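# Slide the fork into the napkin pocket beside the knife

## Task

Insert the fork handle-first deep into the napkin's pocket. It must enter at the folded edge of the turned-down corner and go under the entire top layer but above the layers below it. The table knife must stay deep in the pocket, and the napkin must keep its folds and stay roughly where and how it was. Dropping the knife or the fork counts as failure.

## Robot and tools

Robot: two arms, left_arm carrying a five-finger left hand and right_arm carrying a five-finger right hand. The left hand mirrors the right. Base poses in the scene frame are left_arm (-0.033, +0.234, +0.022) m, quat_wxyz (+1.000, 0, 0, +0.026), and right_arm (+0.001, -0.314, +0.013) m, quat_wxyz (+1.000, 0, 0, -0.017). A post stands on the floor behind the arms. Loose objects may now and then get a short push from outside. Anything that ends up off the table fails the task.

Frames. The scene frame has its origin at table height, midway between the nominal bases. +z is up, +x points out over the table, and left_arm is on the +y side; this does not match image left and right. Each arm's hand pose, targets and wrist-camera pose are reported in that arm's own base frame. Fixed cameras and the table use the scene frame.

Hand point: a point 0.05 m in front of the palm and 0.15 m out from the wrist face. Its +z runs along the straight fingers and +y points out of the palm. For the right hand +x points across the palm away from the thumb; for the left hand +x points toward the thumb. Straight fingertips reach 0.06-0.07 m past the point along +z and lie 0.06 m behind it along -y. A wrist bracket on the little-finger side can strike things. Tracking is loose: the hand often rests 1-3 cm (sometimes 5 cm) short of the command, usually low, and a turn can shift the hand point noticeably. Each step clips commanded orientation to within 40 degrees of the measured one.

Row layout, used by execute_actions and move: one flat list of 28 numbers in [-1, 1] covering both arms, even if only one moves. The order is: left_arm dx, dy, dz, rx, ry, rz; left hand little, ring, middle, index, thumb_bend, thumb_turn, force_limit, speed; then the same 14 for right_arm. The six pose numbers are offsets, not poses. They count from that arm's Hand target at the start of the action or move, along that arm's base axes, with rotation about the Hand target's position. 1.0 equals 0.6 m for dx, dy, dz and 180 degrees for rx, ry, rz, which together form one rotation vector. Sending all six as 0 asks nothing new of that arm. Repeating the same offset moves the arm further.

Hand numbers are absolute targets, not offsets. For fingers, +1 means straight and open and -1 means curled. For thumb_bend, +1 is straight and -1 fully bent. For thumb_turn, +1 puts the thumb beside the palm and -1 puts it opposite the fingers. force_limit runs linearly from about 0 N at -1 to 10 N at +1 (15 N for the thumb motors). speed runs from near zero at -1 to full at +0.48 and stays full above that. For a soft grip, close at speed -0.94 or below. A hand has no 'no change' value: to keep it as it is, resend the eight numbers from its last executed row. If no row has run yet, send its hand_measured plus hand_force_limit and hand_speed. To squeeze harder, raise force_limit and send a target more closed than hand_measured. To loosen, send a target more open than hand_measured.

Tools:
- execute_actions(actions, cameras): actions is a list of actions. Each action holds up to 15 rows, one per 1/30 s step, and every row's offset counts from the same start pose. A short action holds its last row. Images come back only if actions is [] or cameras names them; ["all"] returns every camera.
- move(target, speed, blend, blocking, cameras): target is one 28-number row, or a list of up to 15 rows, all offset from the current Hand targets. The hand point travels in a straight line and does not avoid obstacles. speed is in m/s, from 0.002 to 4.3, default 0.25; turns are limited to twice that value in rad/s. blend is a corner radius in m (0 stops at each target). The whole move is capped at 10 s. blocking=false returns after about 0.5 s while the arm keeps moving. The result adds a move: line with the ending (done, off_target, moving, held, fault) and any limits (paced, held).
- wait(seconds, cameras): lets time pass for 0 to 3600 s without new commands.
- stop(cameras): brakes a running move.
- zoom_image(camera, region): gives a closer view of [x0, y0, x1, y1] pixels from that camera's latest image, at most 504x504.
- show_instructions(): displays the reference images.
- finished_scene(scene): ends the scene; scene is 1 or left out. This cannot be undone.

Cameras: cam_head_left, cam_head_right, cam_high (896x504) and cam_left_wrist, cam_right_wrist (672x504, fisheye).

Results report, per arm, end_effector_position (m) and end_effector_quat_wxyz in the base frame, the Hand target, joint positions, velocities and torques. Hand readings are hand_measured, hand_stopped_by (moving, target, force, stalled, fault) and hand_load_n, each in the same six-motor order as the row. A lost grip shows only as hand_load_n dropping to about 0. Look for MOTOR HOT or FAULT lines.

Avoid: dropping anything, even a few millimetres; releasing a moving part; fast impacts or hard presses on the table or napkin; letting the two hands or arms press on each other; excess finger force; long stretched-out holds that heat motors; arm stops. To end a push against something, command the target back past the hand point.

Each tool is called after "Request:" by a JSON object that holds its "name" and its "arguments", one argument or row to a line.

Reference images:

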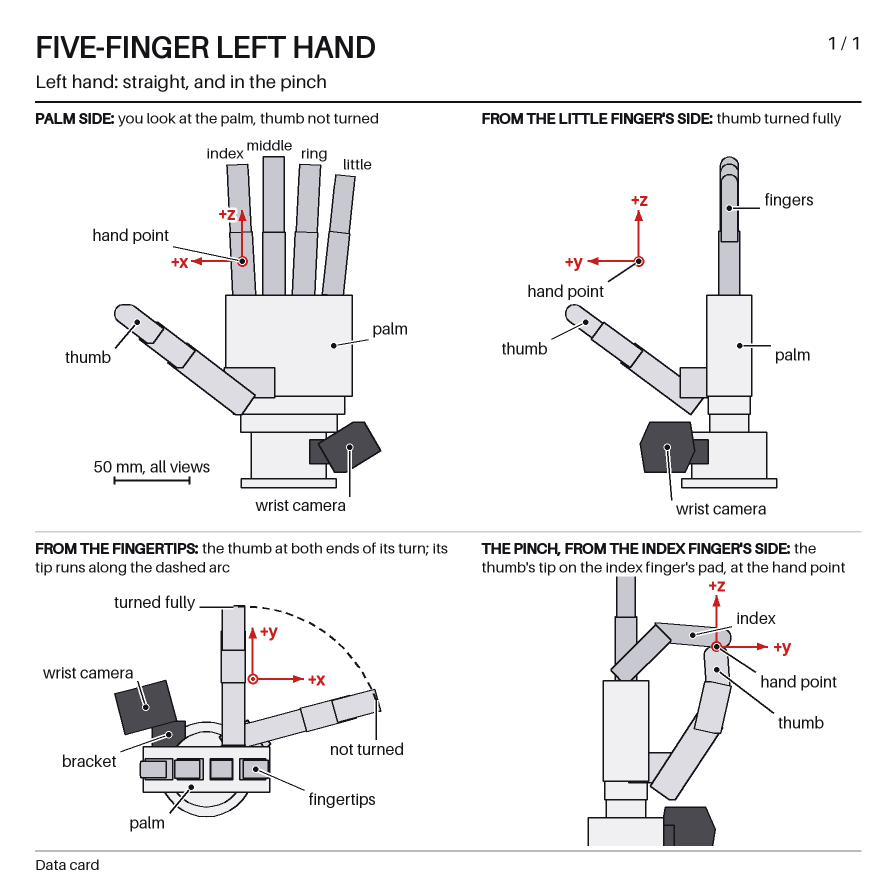

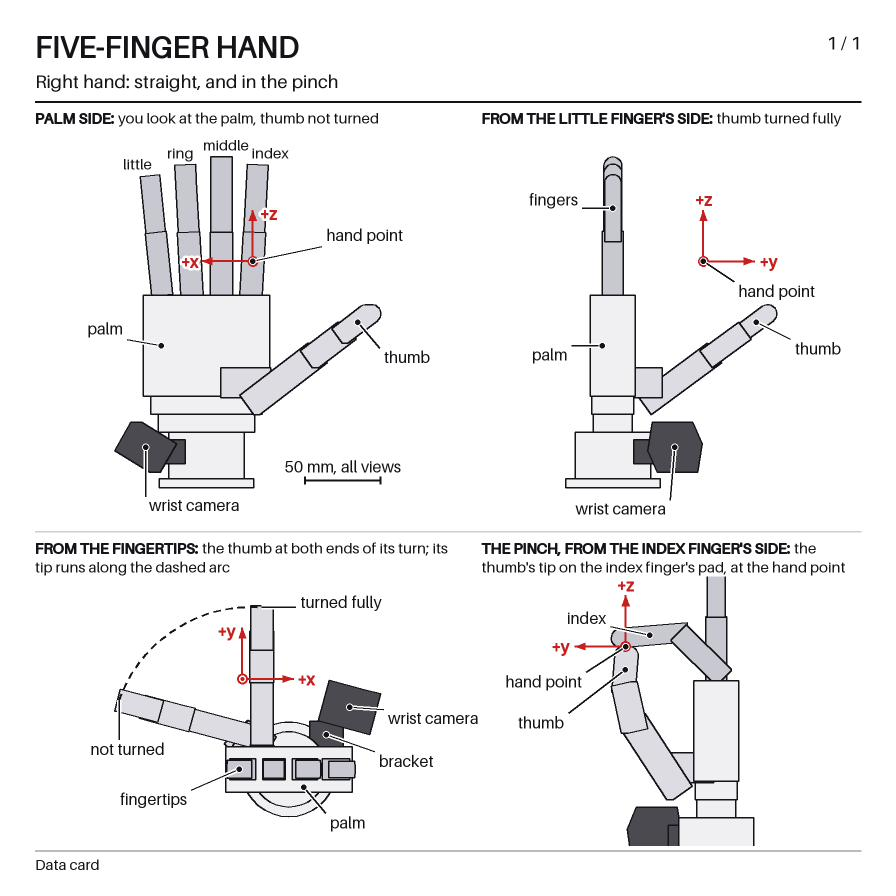

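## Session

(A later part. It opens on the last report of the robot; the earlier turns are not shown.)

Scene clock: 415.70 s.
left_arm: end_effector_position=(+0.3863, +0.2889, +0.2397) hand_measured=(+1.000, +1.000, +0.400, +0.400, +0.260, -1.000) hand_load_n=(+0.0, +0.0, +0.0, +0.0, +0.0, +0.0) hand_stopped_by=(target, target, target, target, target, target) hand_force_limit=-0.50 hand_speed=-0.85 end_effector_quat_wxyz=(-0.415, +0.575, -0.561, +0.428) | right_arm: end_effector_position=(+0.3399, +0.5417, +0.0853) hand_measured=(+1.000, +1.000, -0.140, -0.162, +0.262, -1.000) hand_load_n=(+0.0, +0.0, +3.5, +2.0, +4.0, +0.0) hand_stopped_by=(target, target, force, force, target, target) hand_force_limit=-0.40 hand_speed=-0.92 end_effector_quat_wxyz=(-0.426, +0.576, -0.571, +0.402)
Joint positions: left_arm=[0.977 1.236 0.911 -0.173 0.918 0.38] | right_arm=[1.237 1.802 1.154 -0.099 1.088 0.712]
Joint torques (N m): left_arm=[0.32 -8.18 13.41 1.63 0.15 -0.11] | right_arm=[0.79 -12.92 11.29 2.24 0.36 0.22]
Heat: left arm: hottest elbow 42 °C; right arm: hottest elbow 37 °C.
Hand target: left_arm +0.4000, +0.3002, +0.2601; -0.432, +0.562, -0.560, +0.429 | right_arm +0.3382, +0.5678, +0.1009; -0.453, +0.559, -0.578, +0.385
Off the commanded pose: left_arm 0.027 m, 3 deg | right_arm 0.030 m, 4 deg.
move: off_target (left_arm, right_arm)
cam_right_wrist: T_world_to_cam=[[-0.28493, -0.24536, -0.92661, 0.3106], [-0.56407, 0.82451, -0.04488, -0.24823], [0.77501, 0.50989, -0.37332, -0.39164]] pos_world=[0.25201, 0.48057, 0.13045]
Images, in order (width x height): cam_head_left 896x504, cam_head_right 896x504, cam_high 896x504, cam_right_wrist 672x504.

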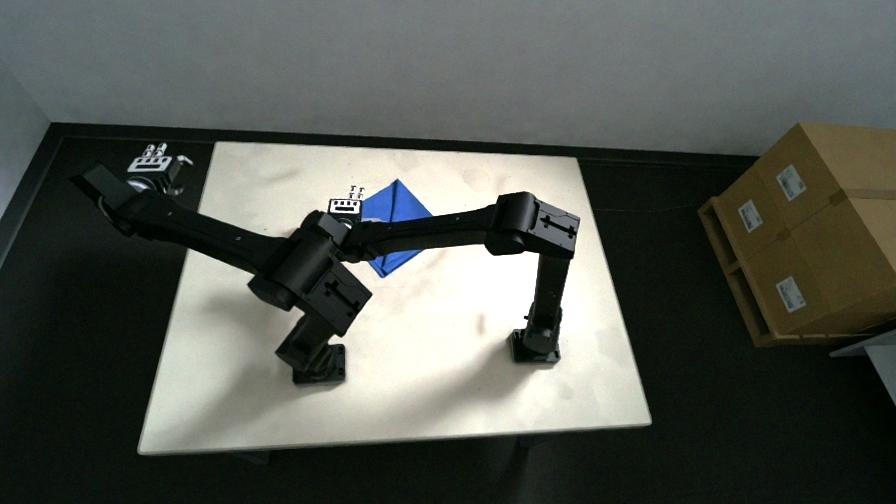

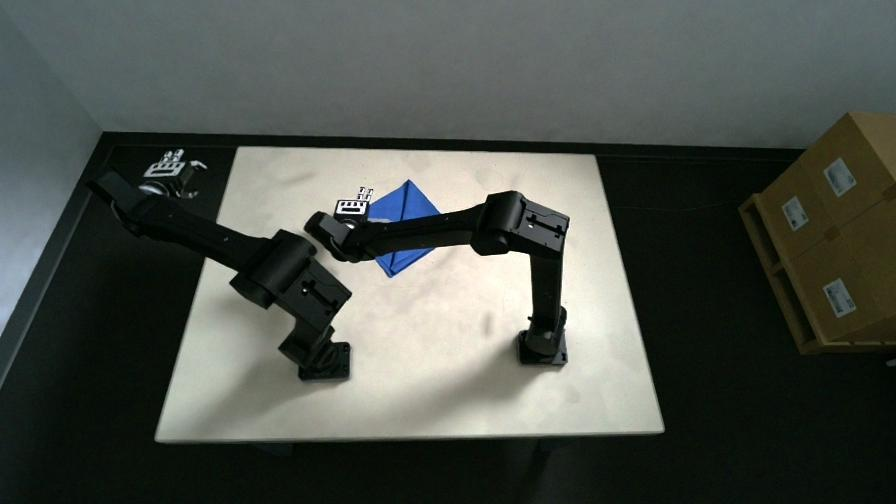

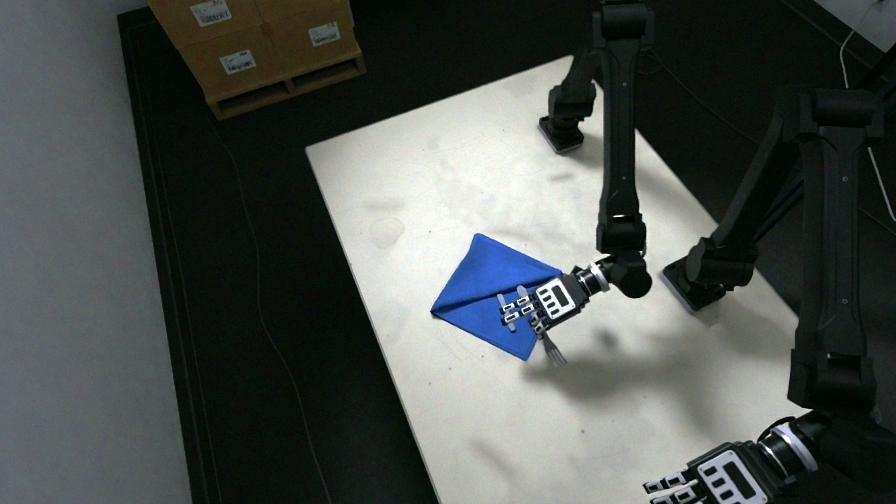

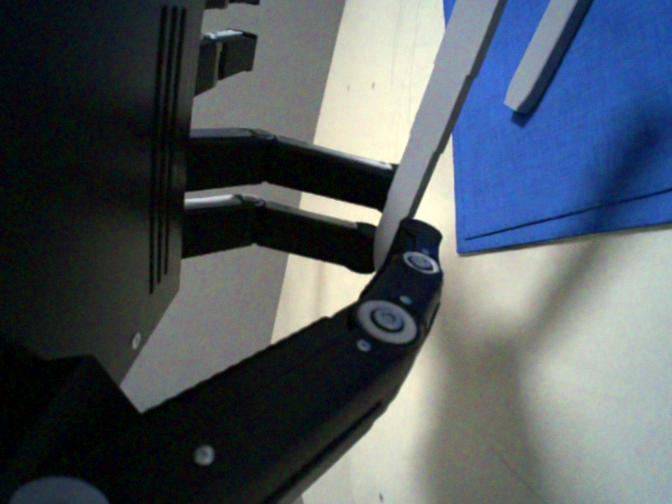

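Request:
{"name": "move", "arguments": {
  "target": [0, 0, 0, 0, 0, 0, 1, 1, 0.4, 0.4, 0.26, -1, -0.5, -0.85, 0.0, 0.0, -0.075, 0.012, 0.0005, 0, 1, 1, -0.45, -0.45, 0.26, -1, -0.4, -0.92],
  "speed": 0.08,
  "cameras": ["cam_right_wrist", "cam_high", "cam_head_left", "cam_head_right"]
}}

Request:
{"name": "zoom_image", "arguments": {
  "camera": "cam_high",
  "region": [460, 240, 590, 370]
}}

Request:
{"name": "zoom_image", "arguments": {
  "camera": "cam_head_left",
  "region": [320, 170, 430, 280]
}}

Scene clock: 426.20 s.
left_arm: end_effector_position=(+0.3863, +0.2889, +0.2397) hand_measured=(+1.000, +1.000, +0.400, +0.400, +0.260, -1.000) hand_load_n=(+0.0, +0.0, +0.0, +0.0, +0.0, +0.0) hand_stopped_by=(target, target, target, target, target, target) hand_force_limit=-0.50 hand_speed=-0.85 end_effector_quat_wxyz=(-0.415, +0.575, -0.561, +0.428) | right_arm: end_effector_position=(+0.3433, +0.5563, +0.0535) hand_measured=(+1.000, +1.000, -0.140, -0.162, +0.262, -1.000) hand_load_n=(+0.0, +0.0, +3.5, +2.0, +4.0, +0.0) hand_stopped_by=(target, target, force, force, target, target) hand_force_limit=-0.40 hand_speed=-0.92 end_effector_quat_wxyz=(-0.447, +0.560, -0.582, +0.385)
Joint positions: left_arm=[0.977 1.236 0.911 -0.173 0.918 0.38] | right_arm=[1.237 1.878 1.142 0.039 1.079 0.73]
Joint torques (N m): left_arm=[0.5 -8.29 13.38 1.61 0.16 -0.12] | right_arm=[0.73 -13.68 7.64 2.28 0.33 0.22]
Heat: left arm: hottest elbow 42 °C; right arm: hottest elbow 38 °C.
Hand target: left_arm +0.4000, +0.3002, +0.2601; -0.432, +0.562, -0.560, +0.429 | right_arm +0.3382, +0.5679, +0.0561; -0.463, +0.551, -0.586, +0.373
Off the commanded pose: left_arm 0.027 m, 3 deg | right_arm 0.013 m, 3 deg.
move: off_target (right_arm)
cam_right_wrist: T_world_to_cam=[[-0.2756, -0.18405, -0.94349, 0.2493], [-0.56492, 0.82514, 0.00406, -0.26247], [0.77776, 0.53411, -0.33138, -0.43033]] pos_world=[0.25513, 0.4923, 0.09367]
Images, in order (width x height): cam_head_left 896x504, cam_head_right 896x504, cam_high 896x504, cam_right_wrist 672x504.

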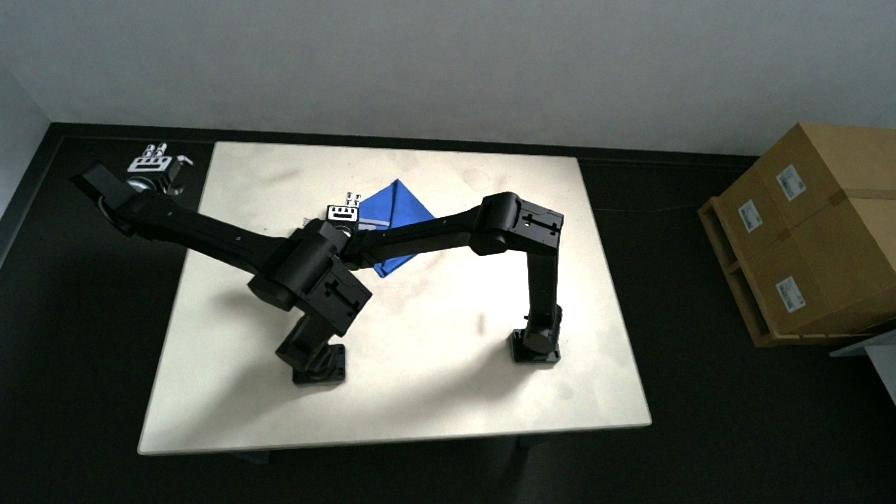

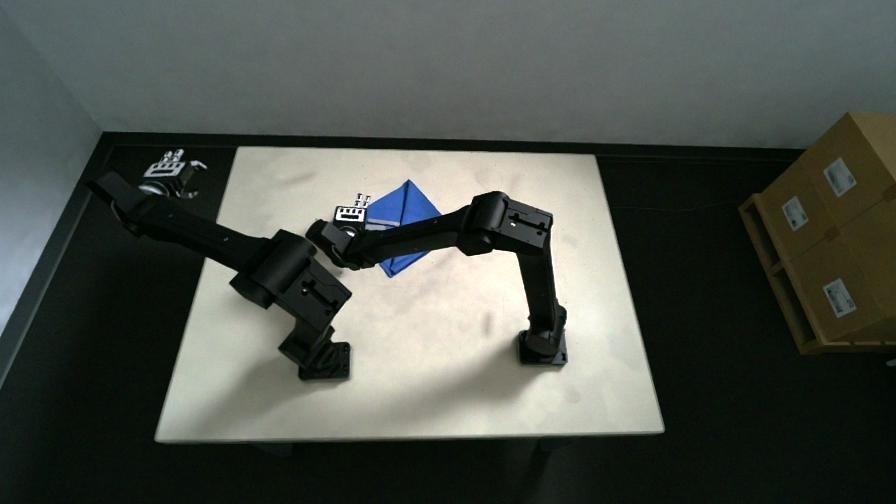

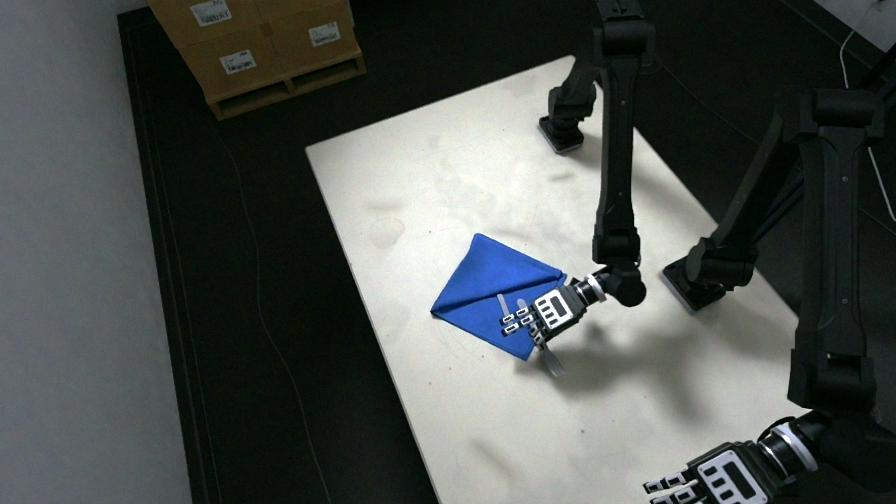

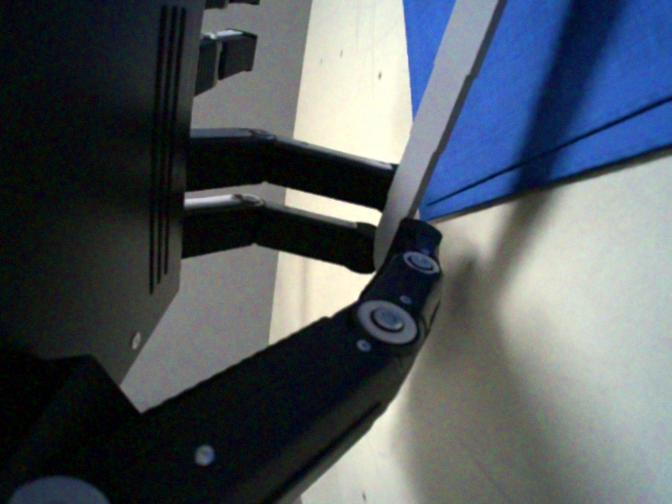

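Scaled by 3.877 from the camera's image (finer frame: 1280x720).

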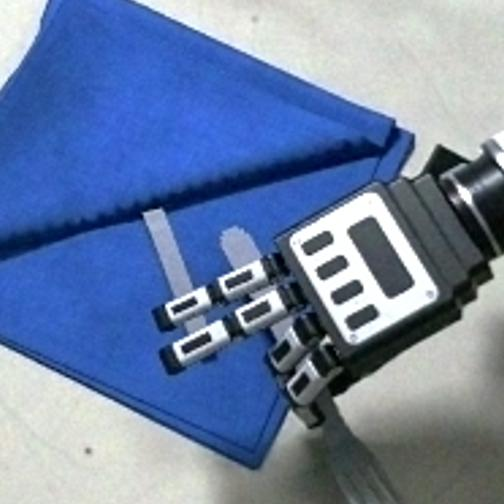

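Scaled by 4.582 from the camera's image (finer frame: 1280x720).

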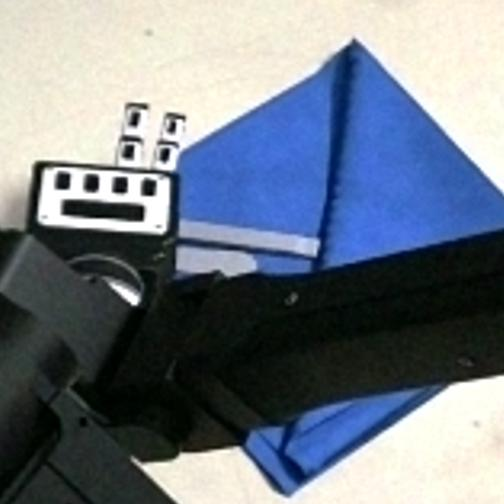

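Request:
{"name": "wait", "arguments": {
  "seconds": 0.1,
  "cameras": ["all"]
}}

Scene clock: 434.00 s.
left_arm: end_effector_position=(+0.3863, +0.2889, +0.2397) hand_measured=(+1.000, +1.000, +0.400, +0.400, +0.260, -1.000) hand_load_n=(+0.0, +0.0, +0.0, +0.0, +0.0, +0.0) hand_stopped_by=(target, target, target, target, target, target) hand_force_limit=-0.50 hand_speed=-0.85 end_effector_quat_wxyz=(-0.415, +0.575, -0.561, +0.428) | right_arm: end_effector_position=(+0.3433, +0.5563, +0.0535) hand_measured=(+1.000, +1.000, -0.140, -0.162, +0.262, -1.000) hand_load_n=(+0.0, +0.0, +3.5, +2.5, +4.0, -0.5) hand_stopped_by=(target, target, force, force, target, target) hand_force_limit=-0.40 hand_speed=-0.92 end_effector_quat_wxyz=(-0.447, +0.560, -0.582, +0.385)
Joint positions: left_arm=[0.977 1.236 0.911 -0.173 0.918 0.38] | right_arm=[1.237 1.878 1.142 0.039 1.079 0.73]
Joint torques (N m): left_arm=[0.44 -8.06 13.42 1.63 0.14 -0.11] | right_arm=[0.67 -13.63 7.66 2.29 0.33 0.22]
Heat: left arm: hottest elbow 42 °C; right arm: hottest elbow 37 °C.
Hand target: left_arm +0.4000, +0.3002, +0.2601; -0.432, +0.562, -0.560, +0.429 | right_arm +0.3382, +0.5679, +0.0561; -0.463, +0.551, -0.586, +0.373
Off the commanded pose: left_arm 0.027 m, 3 deg | right_arm 0.013 m, 3 deg.
wait: 0.10 s; at rest from the start
cam_left_wrist: T_world_to_cam=[[0.28708, -0.18537, 0.9398, -0.28439], [-0.54928, -0.83564, 0.00296, 0.45185], [0.78478, -0.51706, -0.34172, 0.04269]] pos_world=[0.29633, 0.34693, 0.28052]
cam_right_wrist: T_world_to_cam=[[-0.2756, -0.18405, -0.94349, 0.2493], [-0.56492, 0.82514, 0.00406, -0.26247], [0.77776, 0.53411, -0.33138, -0.43033]] pos_world=[0.25513, 0.4923, 0.09367]

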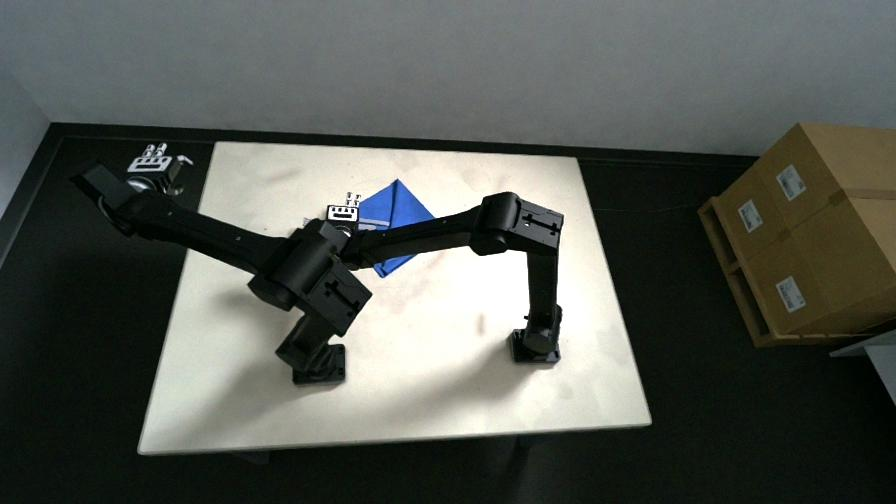

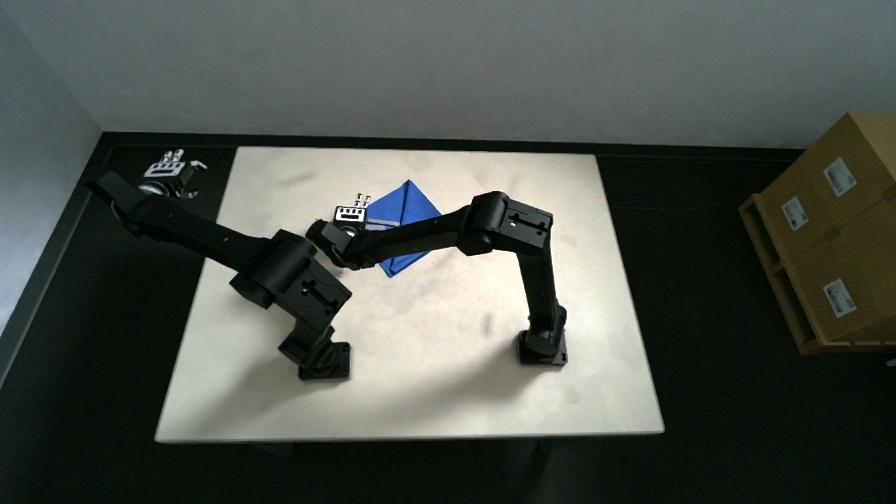

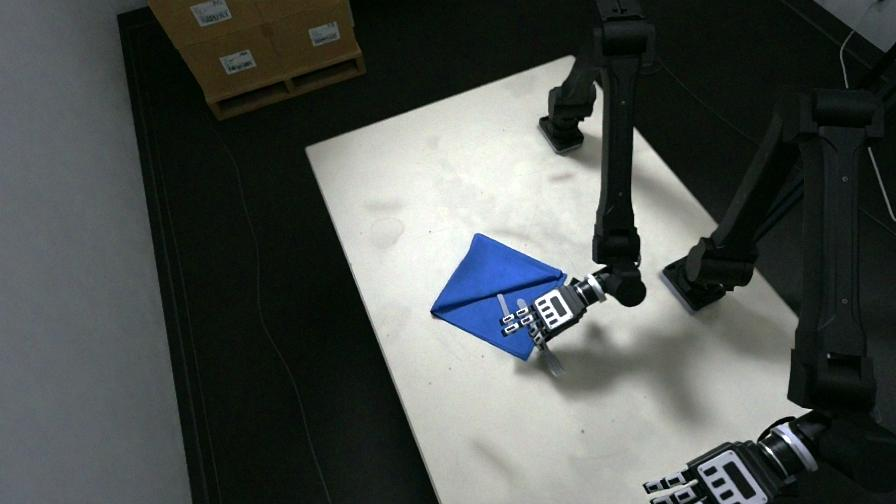

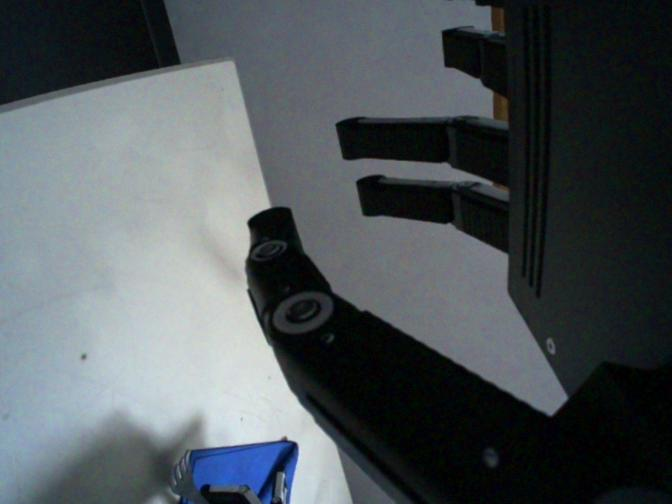

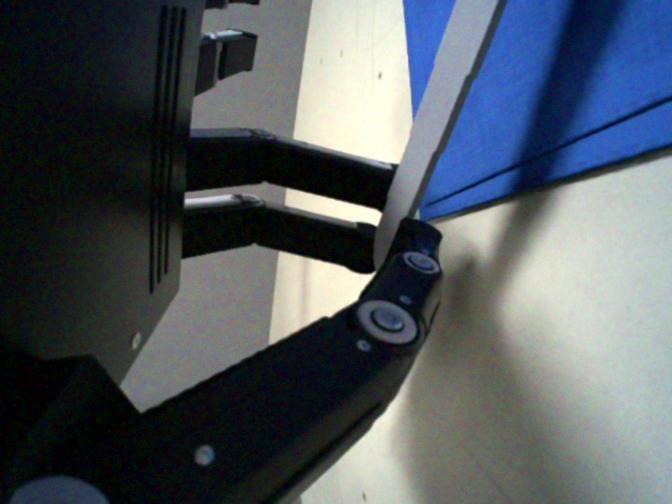

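Request:
{"name": "zoom_image", "arguments": {
  "camera": "cam_high",
  "region": [420, 220, 600, 390]
}}

Request:
{"name": "zoom_image", "arguments": {
  "camera": "cam_right_wrist",
  "region": [340, 0, 672, 260]
}}

Request:
{"name": "zoom_image", "arguments": {
  "camera": "cam_head_right",
  "region": [300, 160, 460, 290]
}}

Scaled by 2.800 from the camera's image (finer frame: 1280x720).

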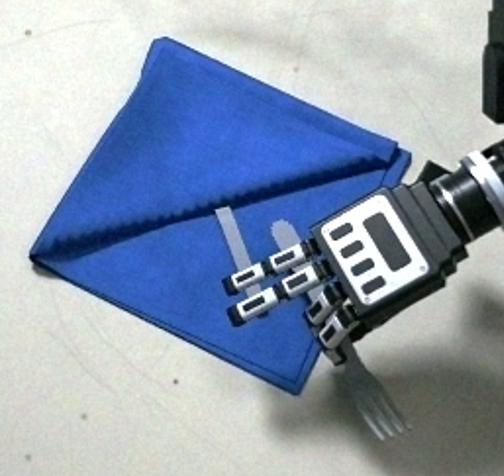

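Scaled by 1.518 from the camera's image (finer frame: 960x720).

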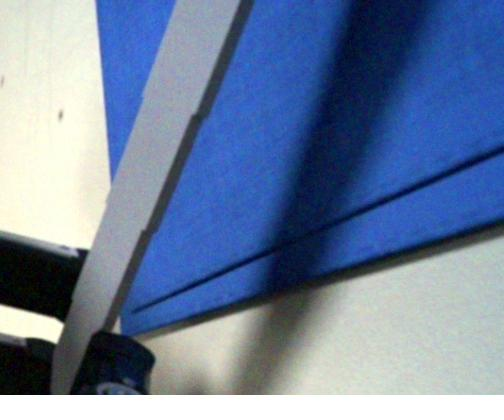

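Scaled by 3.150 from the camera's image (finer frame: 1280x720).

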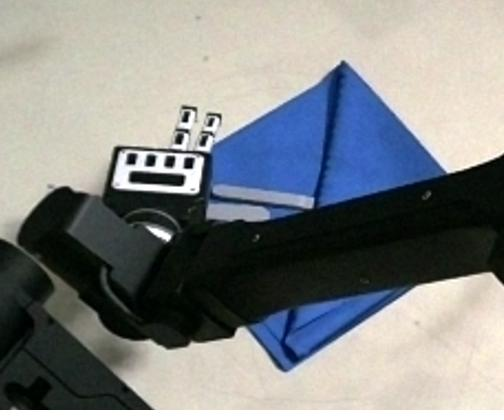

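Request:
{"name": "move", "arguments": {
  "target": [0,0,0,0,0,0,1,1,0.4,0.4,0.26,-1,-0.5,-0.85, 0,0,-0.03333,0,0,0,1,1,-0.45,-0.45,0.26,-1,-0.4,-0.92],
  "speed": 0.06,
  "cameras": ["cam_head_left","cam_head_right","cam_high","cam_right_wrist"]
}}

Scene clock: 437.63 s.
left_arm: end_effector_position=(+0.3863, +0.2889, +0.2397) hand_measured=(+1.000, +1.000, +0.400, +0.400, +0.260, -1.000) hand_load_n=(+0.0, +0.0, +0.0, +0.0, +0.0, +0.0) hand_stopped_by=(target, target, target, target, target, target) hand_force_limit=-0.50 hand_speed=-0.85 end_effector_quat_wxyz=(-0.415, +0.575, -0.561, +0.428) | right_arm: end_effector_position=(+0.3433, +0.5564, +0.0329) hand_measured=(+1.000, +1.000, -0.140, -0.162, +0.262, -1.000) hand_load_n=(+0.0, +0.0, +3.5, +2.5, +3.5, +0.0) hand_stopped_by=(target, target, force, force, target, target) hand_force_limit=-0.40 hand_speed=-0.92 end_effector_quat_wxyz=(-0.447, +0.559, -0.582, +0.385)
Joint positions: left_arm=[0.977 1.236 0.911 -0.173 0.918 0.38] | right_arm=[1.237 1.916 1.131 0.087 1.079 0.732]
Joint torques (N m): left_arm=[0.44 -8.35 13.38 1.66 0.15 -0.11] | right_arm=[0.67 -13.92 7.39 2.28 0.32 0.21]
Heat: left arm: hottest elbow 42 °C; right arm: hottest elbow 37 °C.
Hand target: left_arm +0.4000, +0.3002, +0.2601; -0.432, +0.562, -0.560, +0.429 | right_arm +0.3382, +0.5679, +0.0360; -0.463, +0.551, -0.586, +0.373
Off the commanded pose: left_arm 0.027 m, 3 deg | right_arm 0.013 m, 3 deg.
move: off_target (right_arm)
cam_right_wrist: T_world_to_cam=[[-0.27611, -0.18333, -0.94348, 0.22961], [-0.56452, 0.82541, 0.00481, -0.26273], [0.77787, 0.53394, -0.33139, -0.43702]] pos_world=[0.25503, 0.4923, 0.07307]

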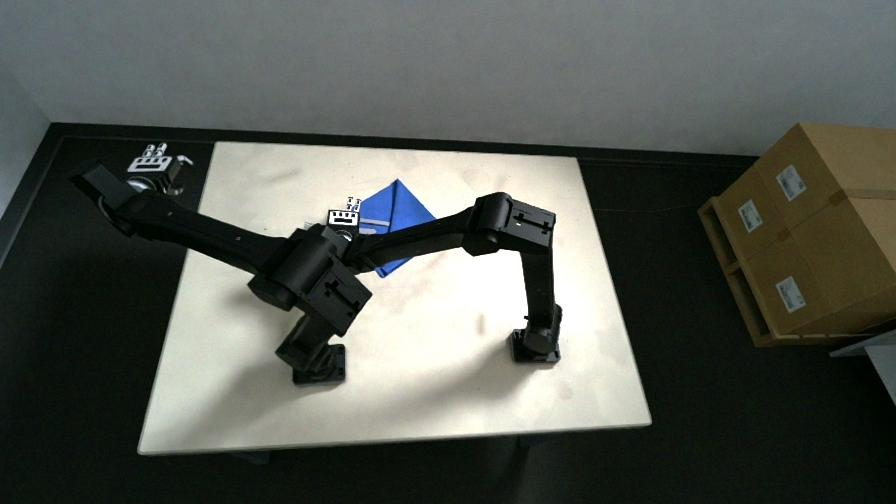

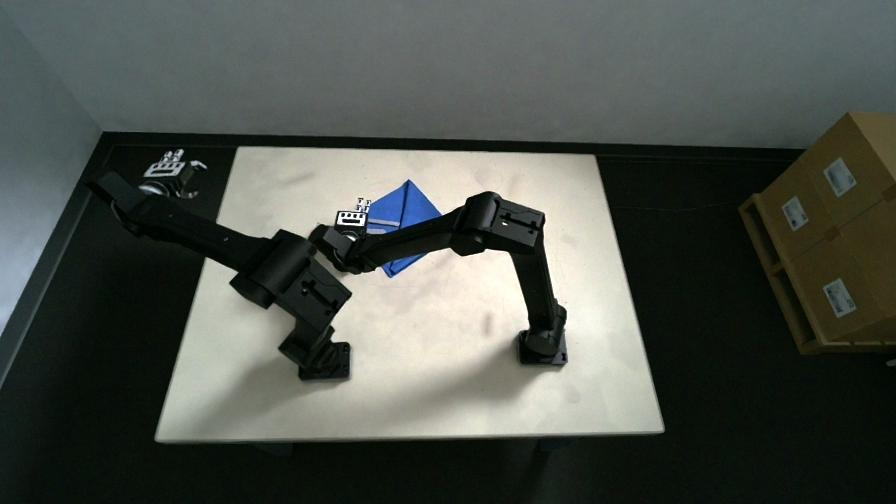

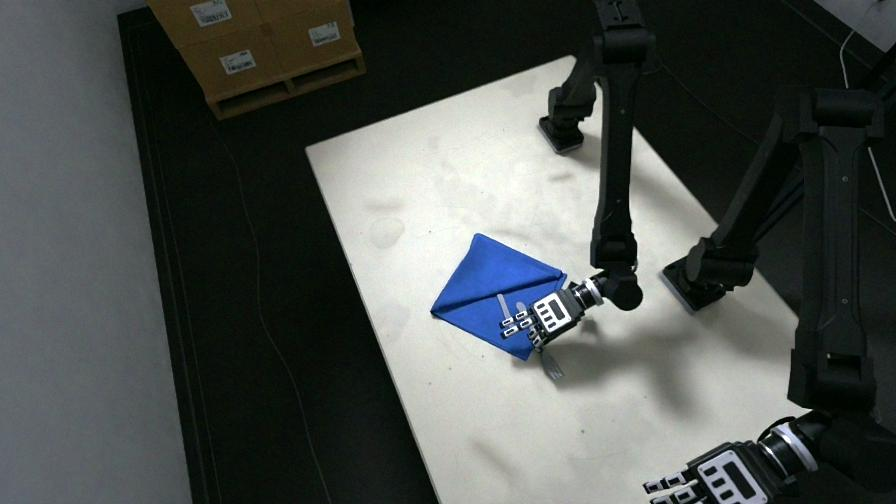

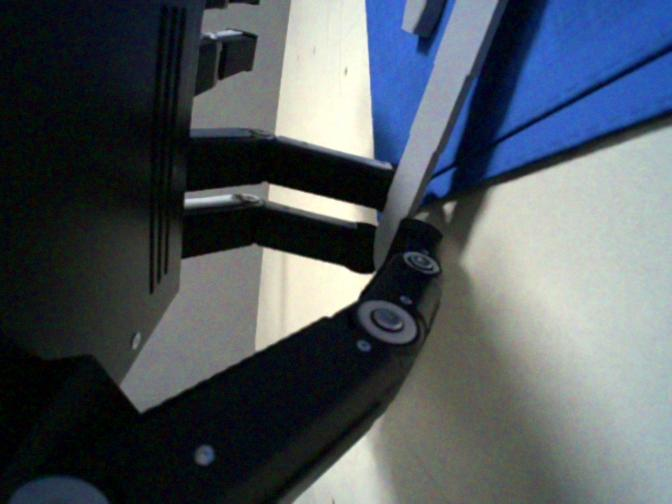

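Request:
{"name": "zoom_image", "arguments": {
  "camera": "cam_high",
  "region": [420, 220, 600, 390]
}}

Request:
{"name": "zoom_image", "arguments": {
  "camera": "cam_right_wrist",
  "region": [340, 0, 672, 260]
}}

Request:
{"name": "zoom_image", "arguments": {
  "camera": "cam_head_right",
  "region": [320, 170, 450, 290]
}}

Request:
{"name": "zoom_image", "arguments": {
  "camera": "cam_head_left",
  "region": [310, 170, 440, 290]
}}

Scaled by 2.800 from the camera's image (finer frame: 1280x720).

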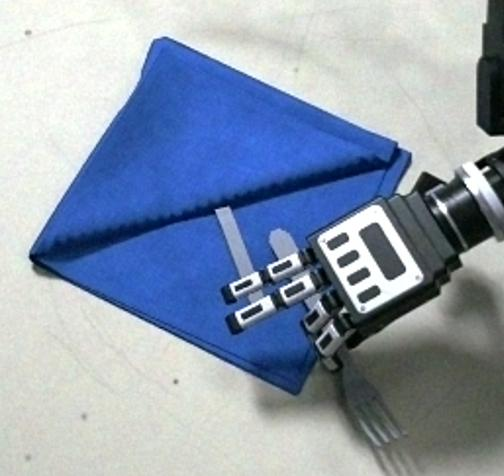

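Scaled by 1.518 from the camera's image (finer frame: 960x720).

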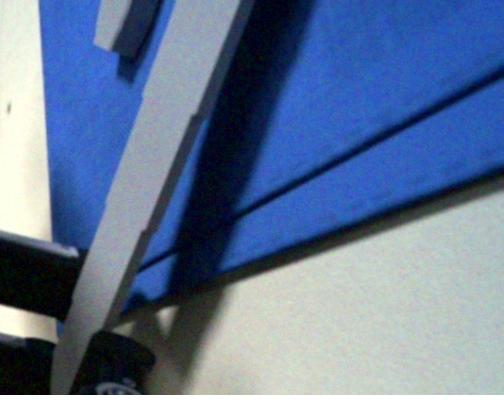

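Scaled by 3.877 from the camera's image (finer frame: 1280x720).

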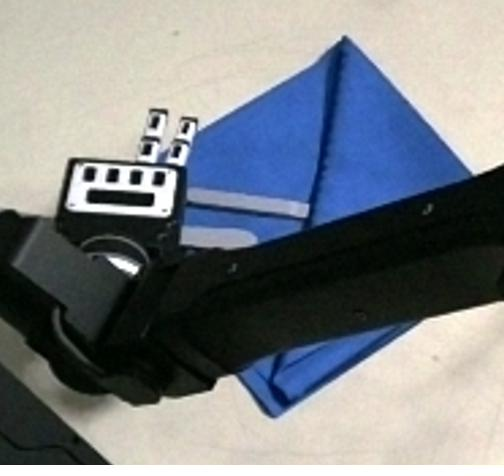

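Scaled by 3.877 from the camera's image (finer frame: 1280x720).

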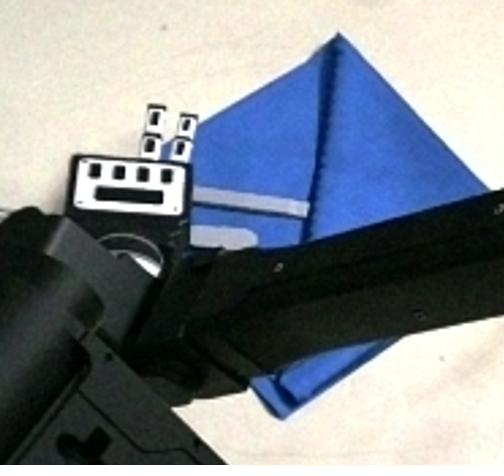

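Request:
{"name": "move", "arguments": {
  "target": [0,0,0,0,0,0,1,1,0.4,0.4,0.26,-1,-0.5,-0.85, 0,0,-0.01333,0,0,0,1,1,-0.45,-0.45,0.26,-1,-0.4,-0.92],
  "speed": 0.05,
  "cameras": ["cam_head_left","cam_head_right","cam_high","cam_right_wrist"]
}}

Request:
{"name": "zoom_image", "arguments": {
  "camera": "cam_high",
  "region": [470, 260, 570, 360]
}}

Request:
{"name": "zoom_image", "arguments": {
  "camera": "cam_right_wrist",
  "region": [340, 0, 672, 260]
}}

Request:
{"name": "zoom_image", "arguments": {
  "camera": "cam_head_right",
  "region": [360, 200, 430, 260]
}}

Scene clock: 448.57 s.
left_arm: end_effector_position=(+0.3863, +0.2889, +0.2397) hand_measured=(+1.000, +1.000, +0.400, +0.400, +0.260, -1.000) hand_load_n=(+0.0, -0.5, +0.0, +0.0, +0.0, +0.0) hand_stopped_by=(target, target, target, target, target, target) hand_force_limit=-0.50 hand_speed=-0.85 end_effector_quat_wxyz=(-0.415, +0.575, -0.561, +0.428) | right_arm: end_effector_position=(+0.3439, +0.5581, +0.0290) hand_measured=(+1.000, +1.000, -0.140, -0.162, +0.262, -1.000) hand_load_n=(+0.0, +0.0, +3.0, +2.0, +3.5, +0.0) hand_stopped_by=(target, target, force, force, target, target) hand_force_limit=-0.40 hand_speed=-0.92 end_effector_quat_wxyz=(-0.450, +0.557, -0.583, +0.384)
Joint positions: left_arm=[0.977 1.236 0.911 -0.173 0.918 0.38] | right_arm=[1.237 1.927 1.131 0.105 1.079 0.732]
Joint velocities: left_arm=[-0.015 -0.015 -0.007 0.007 -0.154 -0.095] | right_arm=[within noise]
Joint torques (N m): left_arm=[0.5 -8.23 13.41 1.65 0.15 -0.11] | right_arm=[0.62 -13.63 7.04 2.3 0.32 0.22]
Heat: left arm: hottest elbow 42 °C; right arm: hottest waist 36 °C.
Hand target: left_arm +0.4000, +0.3002, +0.2601; -0.432, +0.562, -0.560, +0.429 | right_arm +0.3382, +0.5679, +0.0281; -0.463, +0.551, -0.586, +0.373
Off the commanded pose: left_arm 0.027 m, 3 deg | right_arm 0.011 m, 2 deg.
move: off_target (right_arm)
cam_right_wrist: T_world_to_cam=[[-0.27384, -0.1768, -0.94538, 0.22202], [-0.56453, 0.82536, 0.00917, -0.26395], [0.77866, 0.53621, -0.32583, -0.44145]] pos_world=[0.25553, 0.49381, 0.06847]

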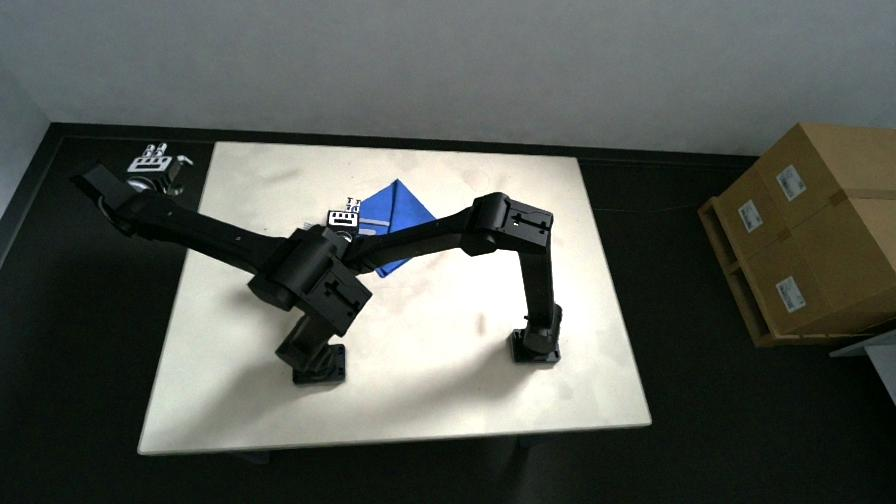

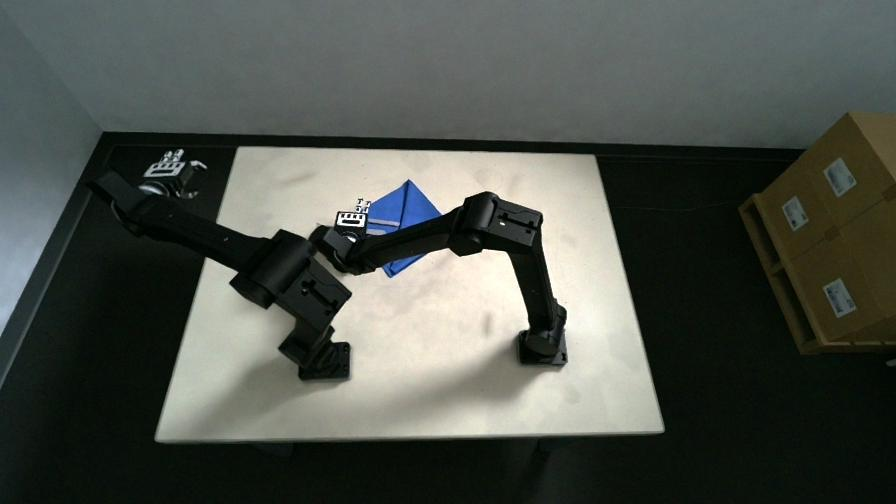

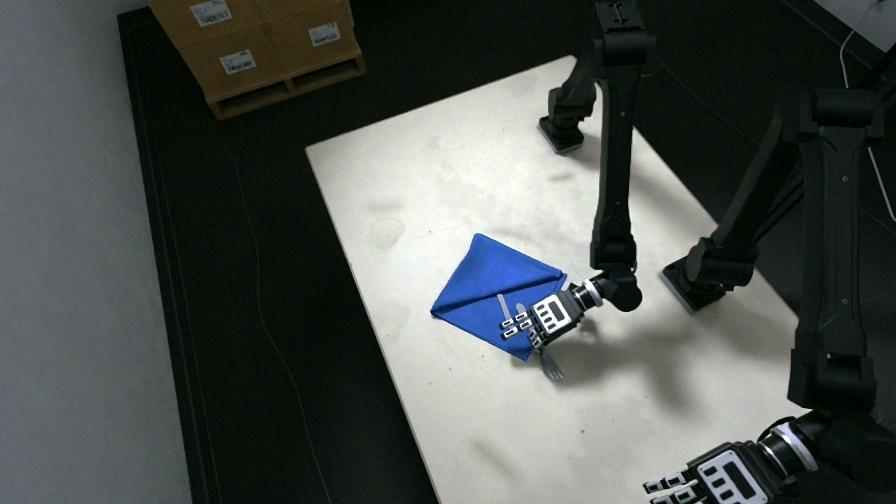

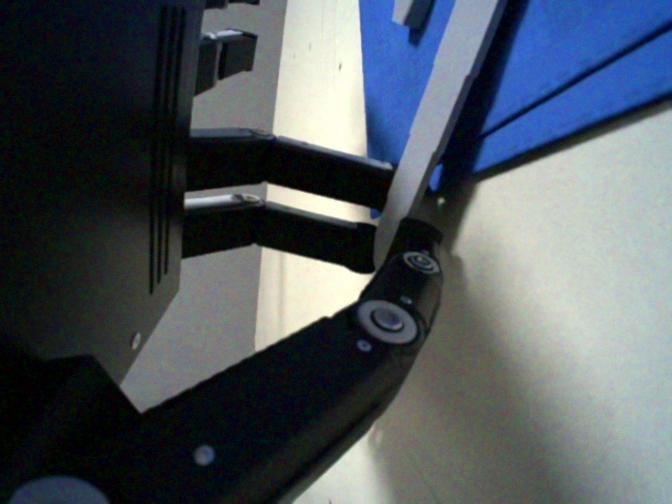

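Scaled by 5.040 from the camera's image (finer frame: 1280x720).

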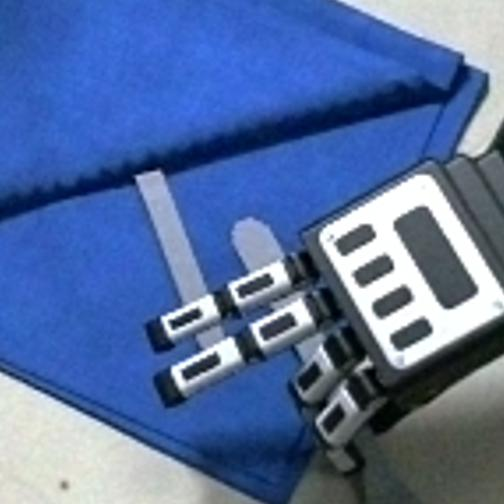

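Scaled by 1.518 from the camera's image (finer frame: 960x720).

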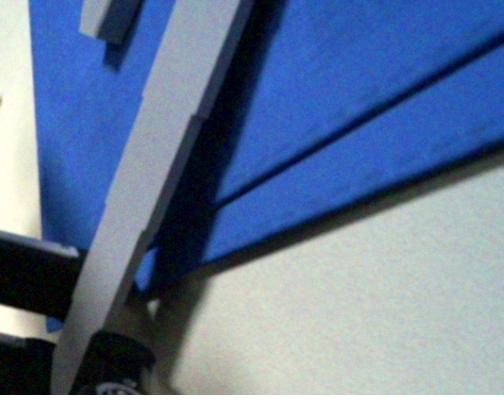

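Scaled by 7.200 from the camera's image (finer frame: 1280x720).

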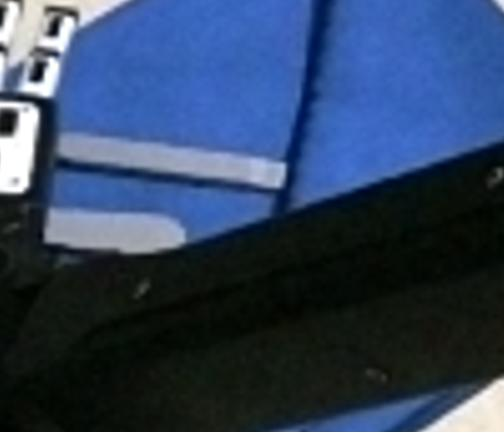

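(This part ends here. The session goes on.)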